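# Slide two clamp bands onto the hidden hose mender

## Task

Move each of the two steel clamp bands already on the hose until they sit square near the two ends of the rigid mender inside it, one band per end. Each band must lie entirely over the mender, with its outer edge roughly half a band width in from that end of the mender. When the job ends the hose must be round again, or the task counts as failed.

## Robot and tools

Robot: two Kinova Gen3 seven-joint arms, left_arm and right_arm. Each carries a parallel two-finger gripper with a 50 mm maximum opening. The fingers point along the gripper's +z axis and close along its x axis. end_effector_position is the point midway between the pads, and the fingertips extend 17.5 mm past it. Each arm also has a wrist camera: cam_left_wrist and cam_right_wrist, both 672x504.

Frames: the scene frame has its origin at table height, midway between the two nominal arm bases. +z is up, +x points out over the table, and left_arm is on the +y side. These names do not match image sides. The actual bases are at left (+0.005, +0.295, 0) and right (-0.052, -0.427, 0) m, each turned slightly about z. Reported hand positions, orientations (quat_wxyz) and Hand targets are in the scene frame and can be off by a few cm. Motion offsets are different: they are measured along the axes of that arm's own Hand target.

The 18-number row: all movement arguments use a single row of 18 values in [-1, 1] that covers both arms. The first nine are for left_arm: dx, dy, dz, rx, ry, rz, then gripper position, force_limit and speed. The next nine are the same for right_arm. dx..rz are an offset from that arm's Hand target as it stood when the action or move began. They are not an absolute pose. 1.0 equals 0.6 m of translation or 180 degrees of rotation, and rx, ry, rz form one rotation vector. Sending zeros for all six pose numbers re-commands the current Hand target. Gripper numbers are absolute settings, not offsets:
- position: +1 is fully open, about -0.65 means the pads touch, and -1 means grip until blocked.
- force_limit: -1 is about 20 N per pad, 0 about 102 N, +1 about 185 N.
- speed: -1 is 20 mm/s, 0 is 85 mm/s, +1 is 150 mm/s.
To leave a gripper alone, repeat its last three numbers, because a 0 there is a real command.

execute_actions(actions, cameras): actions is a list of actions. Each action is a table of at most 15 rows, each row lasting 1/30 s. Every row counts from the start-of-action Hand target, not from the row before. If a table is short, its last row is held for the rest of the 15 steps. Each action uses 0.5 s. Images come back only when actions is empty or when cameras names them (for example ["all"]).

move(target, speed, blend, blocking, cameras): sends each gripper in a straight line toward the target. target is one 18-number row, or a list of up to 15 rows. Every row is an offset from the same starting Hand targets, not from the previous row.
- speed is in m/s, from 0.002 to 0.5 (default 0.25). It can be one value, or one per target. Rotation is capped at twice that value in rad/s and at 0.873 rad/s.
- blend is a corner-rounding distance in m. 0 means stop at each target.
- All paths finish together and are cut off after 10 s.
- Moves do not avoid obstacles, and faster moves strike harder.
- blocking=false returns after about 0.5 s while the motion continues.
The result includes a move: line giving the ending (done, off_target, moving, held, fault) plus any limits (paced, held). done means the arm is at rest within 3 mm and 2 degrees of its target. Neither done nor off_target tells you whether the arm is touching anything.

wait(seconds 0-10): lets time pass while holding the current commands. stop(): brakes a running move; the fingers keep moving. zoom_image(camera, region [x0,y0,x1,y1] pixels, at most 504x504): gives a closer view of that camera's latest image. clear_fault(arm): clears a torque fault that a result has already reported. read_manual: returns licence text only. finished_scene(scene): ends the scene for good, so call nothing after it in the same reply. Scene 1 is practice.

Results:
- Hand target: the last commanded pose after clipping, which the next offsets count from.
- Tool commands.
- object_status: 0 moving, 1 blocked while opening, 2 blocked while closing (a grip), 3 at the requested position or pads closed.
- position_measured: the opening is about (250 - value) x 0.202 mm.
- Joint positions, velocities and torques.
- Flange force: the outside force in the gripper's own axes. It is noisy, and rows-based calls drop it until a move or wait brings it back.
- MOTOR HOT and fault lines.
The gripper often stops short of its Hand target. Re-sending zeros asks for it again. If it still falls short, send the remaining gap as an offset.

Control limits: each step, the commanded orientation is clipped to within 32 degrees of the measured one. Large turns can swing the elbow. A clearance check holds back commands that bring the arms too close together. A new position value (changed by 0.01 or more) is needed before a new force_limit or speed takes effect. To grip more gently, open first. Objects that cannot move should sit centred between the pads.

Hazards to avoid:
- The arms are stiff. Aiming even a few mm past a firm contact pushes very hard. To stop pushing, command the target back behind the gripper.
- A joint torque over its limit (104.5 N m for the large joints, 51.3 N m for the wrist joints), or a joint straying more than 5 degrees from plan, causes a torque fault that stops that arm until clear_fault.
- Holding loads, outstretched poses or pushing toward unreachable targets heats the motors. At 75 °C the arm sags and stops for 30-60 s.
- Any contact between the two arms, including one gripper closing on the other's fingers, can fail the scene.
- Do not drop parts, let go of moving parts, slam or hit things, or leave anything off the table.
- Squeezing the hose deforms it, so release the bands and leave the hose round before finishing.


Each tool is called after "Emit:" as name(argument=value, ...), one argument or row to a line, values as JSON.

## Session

Emit:
execute_actions(
  actions=[],
)

Scene clock: 0.00 s.
left_arm: end_effector_position=(+0.4422, -0.1420, +0.1983) position_measured=3 object_status=3 end_effector_quat_wxyz=(-0.248, +0.738, -0.627, +0.005) | right_arm: end_effector_position=(+0.3751, -0.6549, +0.2886) position_measured=3 object_status=3 end_effector_quat_wxyz=(-0.086, +0.847, +0.387, +0.354)
Joint positions: left_arm=[0.94 0.94 0.311 0.811 -0.714 1.618 -0.271] | right_arm=[0.996 0.399 -0.098 1.635 -0.764 1.218 2.066]
Joint velocities: within noise
Joint torques (N m): no reading
Flange force (N): no reading
Hand target: left_arm +0.4422, -0.1420, +0.1983; -0.248, +0.738, -0.627, +0.005 | right_arm +0.3751, -0.6549, +0.2886; -0.086, +0.847, +0.387, +0.354
Tool commands: left_gripper/position=+1.0 left_gripper/force_limit=+1.0 left_gripper/speed=+1.0 right_gripper/position=+1.0 right_gripper/force_limit=+1.0 right_gripper/speed=+1.0
camera_calibration:
cam_left_wrist: T_world_to_cam=[[0.225968, -0.933136, -0.279633, -0.18219], [-0.925969, -0.116607, -0.359145, 0.521097], [0.302524, 0.340087, -0.890405, 0.260259], [0, 0, 0, 1]] pos_world=[0.444954, -0.197755, 0.367938]
cam_right_wrist: T_world_to_cam=[[0.434995, 0.613336, 0.659241, 0.0413144], [0.719636, -0.676858, 0.15488, -0.70451], [0.541206, 0.407041, -0.735808, 0.446117], [0, 0, 0, 1]] pos_world=[0.247578, -0.68378, 0.410135]

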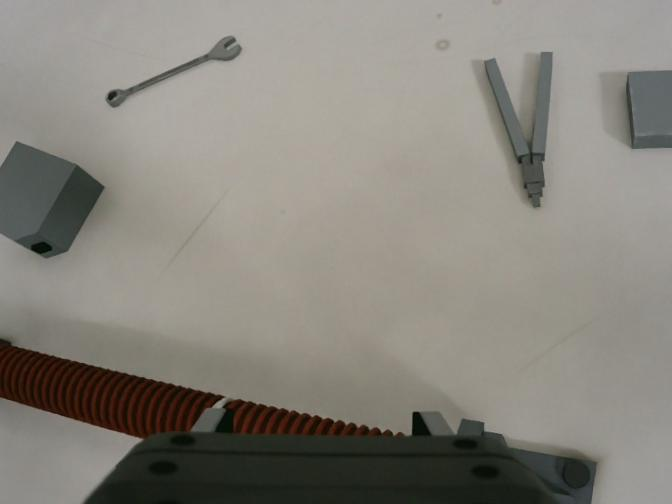

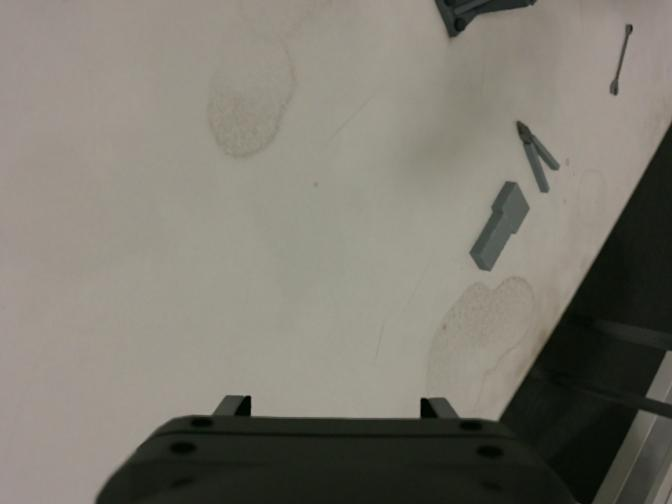

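Emit:
move(
  target=[-0.2633,-0.0417,0.1058,-0.1733,-0.0035,-0.4383,1,-1,0,0.44,-0.4812,0.516,-0.0577,-0.2376,0.2597,1,-1,0],
  speed=0.35,
  cameras=["all"],
)

Scene clock: 20.00 s.
left_arm: end_effector_position=(+0.4520, +0.0298, +0.1998) position_measured=3 object_status=3 end_effector_quat_wxyz=(+0.000, +1.000, +0.000, +0.000) | right_arm: end_effector_position=(+0.4525, -0.1702, +0.1995) position_measured=3 object_status=3 end_effector_quat_wxyz=(+0.000, +1.000, +0.000, +0.000)
Joint positions: left_arm=[0.415 0.569 0.211 1.372 -0.12 1.213 0.583] | right_arm=[-0.437 0.677 -0.129 1.16 0.084 1.31 -0.572]
Joint torques (N m): left_arm=[0.81 -20.79 1.02 -9.86 -0.03 -0.3 0.25] | right_arm=[-0.55 -22.33 -1.31 -10.88 0.08 -0.17 0.27]
Flange force (N): left_arm=[-0.6 -2.6 1.3] | right_arm=[-6.7 4.0 2.1]
Hand target: left_arm +0.4520, +0.0298, +0.1998; +0.000, +1.000, +0.000, +0.000 | right_arm +0.4525, -0.1701, +0.1995; +0.000, +1.000, +0.000, +0.000
Off the commanded pose: left_arm 0.000 m, 0 deg | right_arm 0.000 m, 0 deg.
move: done
camera_calibration:
cam_left_wrist: T_world_to_cam=[[0.999639, 0.0203639, 0.0175171, -0.461131], [0.0199617, -0.99954, 0.0228368, 0.0731907], [0.0179741, -0.0224789, -0.999586, 0.361464], [0, 0, 0, 1]] pos_world=[0.453007, 0.0906728, 0.36772]
cam_right_wrist: T_world_to_cam=[[0.999704, 0.0239332, -0.00444818, -0.45425], [0.0239959, -0.999605, 0.014623, -0.130507], [-0.00409645, -0.0147254, -0.999883, 0.369048], [0, 0, 0, 1]] pos_world=[0.458759, -0.11415, 0.368893]

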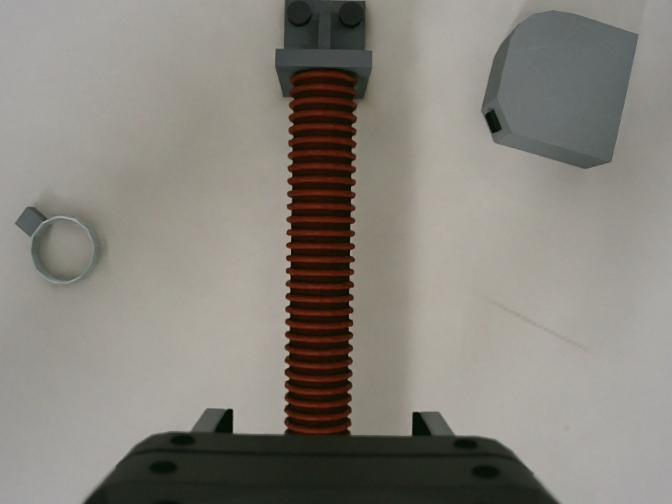

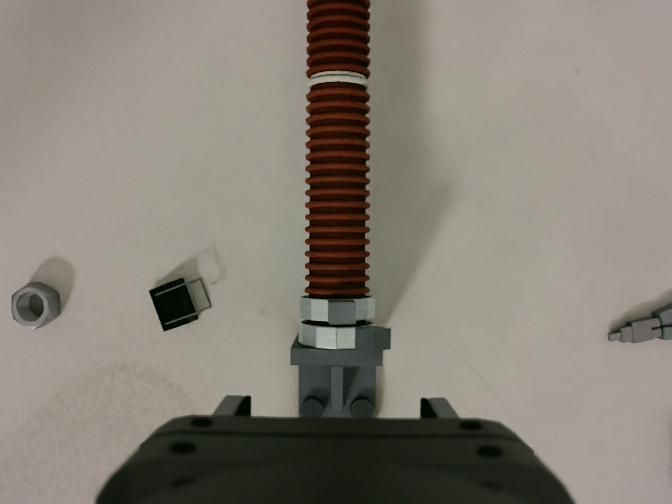

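Emit:
zoom_image(
  camera="cam_right_wrist",
  region=[270, 260, 410, 420],
)

Emit:
zoom_image(
  camera="cam_right_wrist",
  region=[270, 50, 410, 300],
)

Scaled by 3.150.

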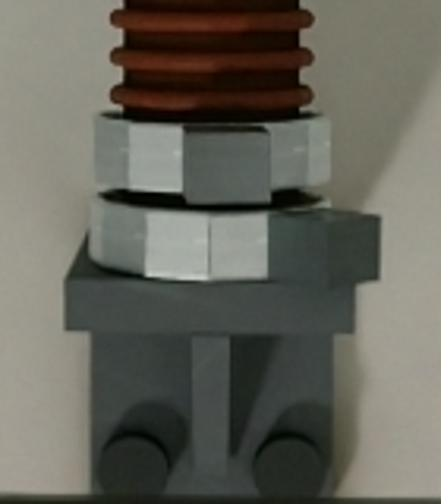

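Scaled by 2.016.

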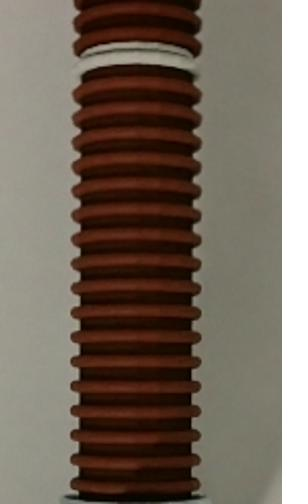

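Emit:
move(
  target=[
    [-0.0017,0.013,0.2497,0,0,0,0.7,-1,0,0,0,0,0,0,0,1,-1,0],
    [-0.0017,0.013,0.2497,0,0,0,-1,-1,0,0,0,0,0,0,0,1,-1,0],
  ],
  speed=0.15,
  cameras=["cam_left_wrist"],
)

Emit:
move(
  target=[
    [0,0,0,0,0,0,0.7,-1,0,0,0,0,0,0,0,1,-1,0],
    [0,0.01,0,0,0,0,-1,-1,0,0,0,0,0,0,0,1,-1,0],
  ],
  speed=0.1,
)

Emit:
move(
  target=[
    [0,0,0,0,0,0,0.7,-1,0,0,0,0,0,0,0,1,-1,0],
    [0,0.01,0,0,0,0,-1,-1,0,0,0,0,0,0,0,1,-1,0],
  ],
  speed=0.1,
)

Emit:
move(
  target=[
    [0,0,0,0,0,0,0.7,-1,0,0,0,0,0,0,0,1,-1,0],
    [0,0.01,0,0,0,0,-1,-1,0,0,0,0,0,0,0,1,-1,0],
  ],
  speed=0.1,
)

Scene clock: 48.27 s.
left_arm: end_effector_position=(+0.4509, +0.0219, +0.0499) position_measured=112 object_status=2 end_effector_quat_wxyz=(+0.000, +1.000, +0.000, +0.000) | right_arm: end_effector_position=(+0.4524, -0.1701, +0.1995) position_measured=3 object_status=3 end_effector_quat_wxyz=(+0.000, +1.000, +0.000, +0.000)
Joint positions: left_arm=[0.45 0.762 0.174 1.553 -0.16 0.84 0.631] | right_arm=[-0.437 0.677 -0.129 1.16 0.084 1.31 -0.572]
Joint torques (N m): left_arm=[0.58 -21.15 0.88 -8.86 -0.24 -1.29 0.22] | right_arm=[-0.59 -22.24 -1.33 -10.88 0.1 -0.16 0.27]
Flange force (N): left_arm=[-3.3 -3.9 -2.7] | right_arm=[-6.9 4.2 2.1]
Hand target: left_arm +0.4509, +0.0219, +0.0500; +0.000, +1.000, +0.000, +0.000 | right_arm +0.4524, -0.1701, +0.1995; +0.000, +1.000, +0.000, +0.000
Off the commanded pose: left_arm 0.000 m, 0 deg | right_arm 0.000 m, 0 deg.
move: done
camera_calibration:
cam_left_wrist: T_world_to_cam=[[0.999643, 0.0201623, 0.0175218, -0.457333], [0.0197619, -0.999546, 0.0227329, 0.0688483], [0.0179722, -0.0223786, -0.999588, 0.21156], [0, 0, 0, 1]] pos_world=[0.452008, 0.0827724, 0.217921]
Images, in order (width x height): cam_left_wrist 672x504.

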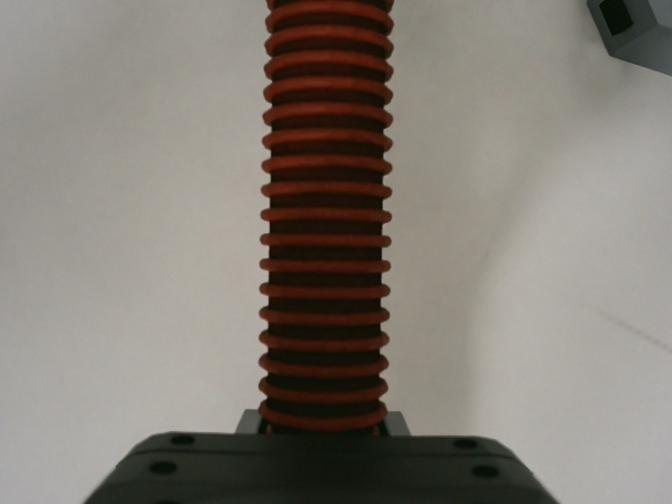

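Scene clock: 49.97 s.
left_arm: end_effector_position=(+0.4509, +0.0159, +0.0500) position_measured=106 object_status=2 end_effector_quat_wxyz=(+0.000, +1.000, +0.000, +0.000) | right_arm: end_effector_position=(+0.4524, -0.1701, +0.1995) position_measured=3 object_status=3 end_effector_quat_wxyz=(+0.000, +1.000, +0.000, +0.000)
Joint positions: left_arm=[0.461 0.768 0.174 1.541 -0.16 0.847 0.64] | right_arm=[-0.437 0.677 -0.129 1.16 0.084 1.31 -0.572]
Joint torques (N m): left_arm=[0.66 -21.86 1 -8.94 -0.18 -1.15 0.2] | right_arm=[-0.58 -22.26 -1.32 -10.84 0.1 -0.15 0.26]
Flange force (N): left_arm=[-2.8 -3.8 -1.4] | right_arm=[-6.7 4.1 2.1]
Hand target: left_arm +0.4509, +0.0159, +0.0500; +0.000, +1.000, +0.000, +0.000 | right_arm +0.4524, -0.1701, +0.1995; +0.000, +1.000, +0.000, +0.000
Off the commanded pose: left_arm 0.000 m, 0 deg | right_arm 0.000 m, 0 deg.
move: done

Scene clock: 51.67 s.
left_arm: end_effector_position=(+0.4509, +0.0099, +0.0500) position_measured=111 object_status=2 end_effector_quat_wxyz=(+0.000, +1.000, +0.000, +0.000) | right_arm: end_effector_position=(+0.4524, -0.1701, +0.1995) position_measured=3 object_status=3 end_effector_quat_wxyz=(+0.000, +1.000, +0.000, +0.000)
Joint positions: left_arm=[0.471 0.774 0.174 1.528 -0.16 0.854 0.648] | right_arm=[-0.437 0.677 -0.129 1.16 0.084 1.31 -0.572]
Joint torques (N m): left_arm=[0.71 -21.98 1.08 -8.78 -0.12 -0.95 0.23] | right_arm=[-0.61 -22.26 -1.32 -10.88 0.08 -0.16 0.28]
Flange force (N): left_arm=[-2.4 -3.7 -1.0] | right_arm=[-6.8 4.2 2.1]
Hand target: left_arm +0.4509, +0.0099, +0.0500; +0.000, +1.000, +0.000, +0.000 | right_arm +0.4524, -0.1701, +0.1995; +0.000, +1.000, +0.000, +0.000
Off the commanded pose: left_arm 0.000 m, 0 deg | right_arm 0.000 m, 0 deg.
move: done

Scene clock: 53.37 s.
left_arm: end_effector_position=(+0.4509, +0.0039, +0.0500) position_measured=106 object_status=2 end_effector_quat_wxyz=(+0.000, +1.000, +0.000, +0.000) | right_arm: end_effector_position=(+0.4524, -0.1701, +0.1995) position_measured=3 object_status=3 end_effector_quat_wxyz=(+0.000, +1.000, +0.000, +0.000)
Joint positions: left_arm=[0.482 0.779 0.173 1.515 -0.159 0.861 0.657] | right_arm=[-0.437 0.677 -0.129 1.16 0.084 1.31 -0.572]
Joint torques (N m): left_arm=[0.65 -22.17 1.09 -8.68 -0.15 -0.83 0.2] | right_arm=[-0.58 -22.26 -1.38 -10.88 0.06 -0.17 0.28]
Flange force (N): left_arm=[-2.2 -3.4 -0.8] | right_arm=[-6.8 4.1 2.1]
Hand target: left_arm +0.4509, +0.0039, +0.0500; +0.000, +1.000, +0.000, +0.000 | right_arm +0.4524, -0.1701, +0.1995; +0.000, +1.000, +0.000, +0.000
Off the commanded pose: left_arm 0.000 m, 0 deg | right_arm 0.000 m, 0 deg.
move: done

Emit:
move(
  target=[
    [0,0,0,0,0,0,0.7,-1,0,0,0,0,0,0,0,1,-1,0],
    [0,0.01,0,0,0,0,-1,-1,0,0,0,0,0,0,0,1,-1,0],
  ],
  speed=0.1,
)

Emit:
move(
  target=[
    [0,0,0,0,0,0,0.7,-1,0,0,0,0,0,0,0,1,-1,0],
    [0,0.01,0,0,0,0,-1,-1,0,0,0,0,0,0,0,1,-1,0],
  ],
  speed=0.1,
)

Emit:
move(
  target=[
    [0,0,0,0,0,0,0.7,-1,0,0,0,0,0,0,0,1,-1,0],
    [0,0.01,0,0,0,0,-1,-1,0,0,0,0,0,0,0,1,-1,0],
  ],
  speed=0.1,
)

Emit:
move(
  target=[
    [0,0,0,0,0,0,0.7,-1,0,0,0,0,0,0,0,1,-1,0],
    [0,0.01,0,0,0,0,-1,-1,0,0,0,0,0,0,0,1,-1,0],
  ],
  speed=0.1,
)

Scene clock: 60.10 s.
left_arm: end_effector_position=(+0.4509, -0.0021, +0.0500) position_measured=110 object_status=2 end_effector_quat_wxyz=(+0.000, +1.000, +0.000, +0.000) | right_arm: end_effector_position=(+0.4524, -0.1701, +0.1995) position_measured=3 object_status=3 end_effector_quat_wxyz=(+0.000, +1.000, +0.000, +0.000)
Joint positions: left_arm=[0.493 0.785 0.173 1.502 -0.159 0.868 0.666] | right_arm=[-0.437 0.677 -0.129 1.16 0.084 1.31 -0.572]
Joint torques (N m): left_arm=[0.87 -22.31 1.24 -8.49 -0.02 -0.69 0.22] | right_arm=[-0.58 -22.27 -1.38 -10.85 0.1 -0.18 0.28]
Flange force (N): left_arm=[-1.4 -3.5 -0.6] | right_arm=[-6.7 4.0 2.0]
Hand target: left_arm +0.4509, -0.0021, +0.0500; +0.000, +1.000, +0.000, +0.000 | right_arm +0.4524, -0.1701, +0.1995; +0.000, +1.000, +0.000, +0.000
Off the commanded pose: left_arm 0.000 m, 0 deg | right_arm 0.000 m, 0 deg.
move: done

Scene clock: 61.80 s.
left_arm: end_effector_position=(+0.4509, -0.0081, +0.0500) position_measured=100 object_status=2 end_effector_quat_wxyz=(+0.000, +1.000, +0.000, +0.000) | right_arm: end_effector_position=(+0.4524, -0.1701, +0.1995) position_measured=3 object_status=3 end_effector_quat_wxyz=(+0.000, +1.000, +0.000, +0.000)
Joint positions: left_arm=[0.503 0.791 0.173 1.488 -0.159 0.876 0.674] | right_arm=[-0.437 0.677 -0.129 1.16 0.084 1.31 -0.572]
Joint torques (N m): left_arm=[0.73 -22.47 1.12 -8.64 -0.1 -0.75 0.22] | right_arm=[-0.55 -22.23 -1.35 -10.9 0.07 -0.17 0.27]
Flange force (N): left_arm=[-1.7 -3.4 -0.6] | right_arm=[-7.0 4.2 2.1]
Hand target: left_arm +0.4509, -0.0081, +0.0500; +0.000, +1.000, +0.000, +0.000 | right_arm +0.4524, -0.1701, +0.1995; +0.000, +1.000, +0.000, +0.000
Off the commanded pose: left_arm 0.000 m, 0 deg | right_arm 0.000 m, 0 deg.
move: done

Scene clock: 63.50 s.
left_arm: end_effector_position=(+0.4509, -0.0141, +0.0500) position_measured=100 object_status=2 end_effector_quat_wxyz=(+0.000, +1.000, +0.000, +0.000) | right_arm: end_effector_position=(+0.4524, -0.1701, +0.1995) position_measured=3 object_status=3 end_effector_quat_wxyz=(+0.000, +1.000, +0.000, +0.000)
Joint positions: left_arm=[0.513 0.798 0.173 1.474 -0.159 0.883 0.682] | right_arm=[-0.437 0.677 -0.129 1.16 0.084 1.31 -0.572]
Joint torques (N m): left_arm=[0.81 -22.71 1.19 -8.68 -0.11 -0.71 0.25] | right_arm=[-0.57 -22.27 -1.33 -10.88 0.06 -0.14 0.29]
Flange force (N): left_arm=[-1.5 -3.5 -0.4] | right_arm=[-6.9 4.1 2.2]
Hand target: left_arm +0.4509, -0.0141, +0.0500; +0.000, +1.000, +0.000, +0.000 | right_arm +0.4524, -0.1701, +0.1995; +0.000, +1.000, +0.000, +0.000
Off the commanded pose: left_arm 0.000 m, 0 deg | right_arm 0.000 m, 0 deg.
move: done

Scene clock: 65.20 s.
left_arm: end_effector_position=(+0.4509, -0.0201, +0.0500) position_measured=99 object_status=2 end_effector_quat_wxyz=(+0.000, +1.000, +0.000, +0.000) | right_arm: end_effector_position=(+0.4524, -0.1701, +0.1995) position_measured=3 object_status=3 end_effector_quat_wxyz=(+0.000, +1.000, +0.000, +0.000)
Joint positions: left_arm=[0.524 0.804 0.172 1.46 -0.158 0.891 0.691] | right_arm=[-0.437 0.677 -0.129 1.16 0.084 1.31 -0.572]
Joint torques (N m): left_arm=[0.73 -22.95 1.18 -8.75 -0.11 -0.68 0.22] | right_arm=[-0.51 -22.27 -1.34 -10.87 0.08 -0.15 0.25]
Flange force (N): left_arm=[-1.6 -3.3 -0.1] | right_arm=[-6.8 4.0 2.1]
Hand target: left_arm +0.4509, -0.0201, +0.0500; +0.000, +1.000, +0.000, +0.000 | right_arm +0.4524, -0.1701, +0.1995; +0.000, +1.000, +0.000, +0.000
Off the commanded pose: left_arm 0.000 m, 0 deg | right_arm 0.000 m, 0 deg.
move: done

Emit:
move(
  target=[
    [0,0,0,0,0,0,0.7,-1,0,0,0,0,0,0,0,1,-1,0],
    [0,-0.0267,0,0,0,0,-1,-1,0,0,0,0,0,0,0,1,-1,0],
  ],
  speed=0.1,
)

Emit:
move(
  target=[
    [0,0,0,0,0,0,0.7,-1,0,0,0,0,0,0,0,1,-1,0],
    [0,0.0033,0,0,0,0,-1,-1,0,0,0,0,0,0,0,1,-1,0],
  ],
  speed=0.1,
)

Emit:
move(
  target=[
    [0,0,0,0,0,0,0.7,-1,0,0,0,0,0,0,0,1,-1,0],
    [0,-0.1,0,0,0,0,0.7,-1,0,-0.0013,-0.1167,0.12,0,0,0,1,-1,0],
    [0,-0.1,0,0,0,0,0.7,-1,0,-0.0013,-0.1167,0.2493,0,0,0,0.7,-1,0],
    [0,-0.1,0,0,0,0,0.7,-1,0,-0.0013,-0.1167,0.2493,0,0,0,-1,-1,0],
  ],
  speed=[0.1,0.15,0.15,0.1],
  cameras=["all"],
)

Scene clock: 73.20 s.
left_arm: end_effector_position=(+0.4509, -0.0041, +0.0500) position_measured=105 object_status=2 end_effector_quat_wxyz=(+0.000, +1.000, +0.000, +0.000) | right_arm: end_effector_position=(+0.4524, -0.1701, +0.1995) position_measured=3 object_status=3 end_effector_quat_wxyz=(+0.000, +1.000, +0.000, +0.000)
Joint positions: left_arm=[0.496 0.787 0.173 1.497 -0.159 0.871 0.668] | right_arm=[-0.437 0.677 -0.129 1.16 0.084 1.31 -0.572]
Joint torques (N m): left_arm=[0.69 -22.8 1.08 -8.96 -0.11 -0.85 0.24] | right_arm=[-0.59 -22.26 -1.37 -10.9 0.06 -0.17 0.28]
Flange force (N): left_arm=[-2.1 -3.6 0.0] | right_arm=[-6.9 4.2 2.1]
Hand target: left_arm +0.4509, -0.0041, +0.0500; +0.000, +1.000, +0.000, +0.000 | right_arm +0.4524, -0.1701, +0.1995; +0.000, +1.000, +0.000, +0.000
Off the commanded pose: left_arm 0.000 m, 0 deg | right_arm 0.000 m, 0 deg.
move: done

Scene clock: 74.90 s.
left_arm: end_effector_position=(+0.4509, -0.0061, +0.0500) position_measured=101 object_status=2 end_effector_quat_wxyz=(+0.000, +1.000, +0.000, +0.000) | right_arm: end_effector_position=(+0.4524, -0.1701, +0.1995) position_measured=3 object_status=3 end_effector_quat_wxyz=(+0.000, +1.000, +0.000, +0.000)
Joint positions: left_arm=[0.5 0.789 0.173 1.493 -0.159 0.873 0.671] | right_arm=[-0.437 0.677 -0.129 1.16 0.084 1.31 -0.572]
Joint torques (N m): left_arm=[0.75 -22.38 1.12 -8.58 -0.11 -0.73 0.2] | right_arm=[-0.59 -22.23 -1.34 -10.85 0.09 -0.15 0.26]
Flange force (N): left_arm=[-1.7 -3.3 -0.7] | right_arm=[-6.7 4.1 2.1]
Hand target: left_arm +0.4509, -0.0061, +0.0500; +0.000, +1.000, +0.000, +0.000 | right_arm +0.4524, -0.1701, +0.1995; +0.000, +1.000, +0.000, +0.000
Off the commanded pose: left_arm 0.000 m, 0 deg | right_arm 0.000 m, 0 deg.
move: done

Scene clock: 78.13 s.
left_arm: end_effector_position=(+0.4509, +0.0539, +0.0499) position_measured=48 object_status=3 end_effector_quat_wxyz=(+0.000, +1.000, +0.000, +0.000) | right_arm: end_effector_position=(+0.4516, -0.1002, +0.0499) position_measured=103 object_status=2 end_effector_quat_wxyz=(+0.000, +1.000, +0.000, +0.000)
Joint positions: left_arm=[0.39 0.735 0.176 1.615 -0.162 0.806 0.58] | right_arm=[-0.545 0.91 -0.123 1.206 0.113 1.034 -0.691]
Joint torques (N m): left_arm=[0.79 -21.55 1.16 -7.85 -0.04 -0.29 0.24] | right_arm=[-0.69 -24.45 -1.6 -7.72 -0.12 1.45 0.23]
Flange force (N): left_arm=[-0.8 -2.8 0.8] | right_arm=[-1.9 2.1 1.6]
Hand target: left_arm +0.4509, +0.0539, +0.0499; +0.000, +1.000, +0.000, +0.000 | right_arm +0.4516, -0.1002, +0.0499; +0.000, +1.000, +0.000, +0.000
Off the commanded pose: left_arm 0.000 m, 0 deg | right_arm 0.000 m, 0 deg.
move: done
camera_calibration:
cam_left_wrist: T_world_to_cam=[[0.999641, 0.020264, 0.0175185, -0.457987], [0.0198618, -0.999542, 0.0228349, 0.100768], [0.0179732, -0.0224787, -0.999586, 0.212186], [0, 0, 0, 1]] pos_world=[0.452007, 0.114773, 0.21782]
cam_right_wrist: T_world_to_cam=[[0.999701, 0.0240333, -0.00444932, -0.455786], [0.024096, -0.999603, 0.0146228, -0.0583734], [-0.00409611, -0.0147257, -0.999883, 0.220493], [0, 0, 0, 1]] pos_world=[0.457959, -0.0441492, 0.219293]

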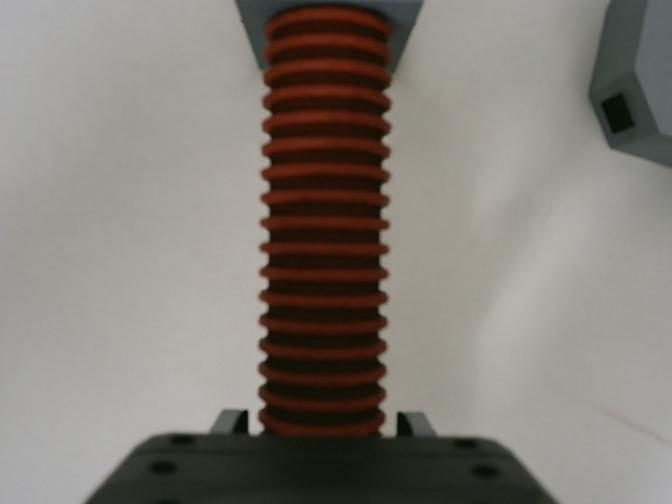

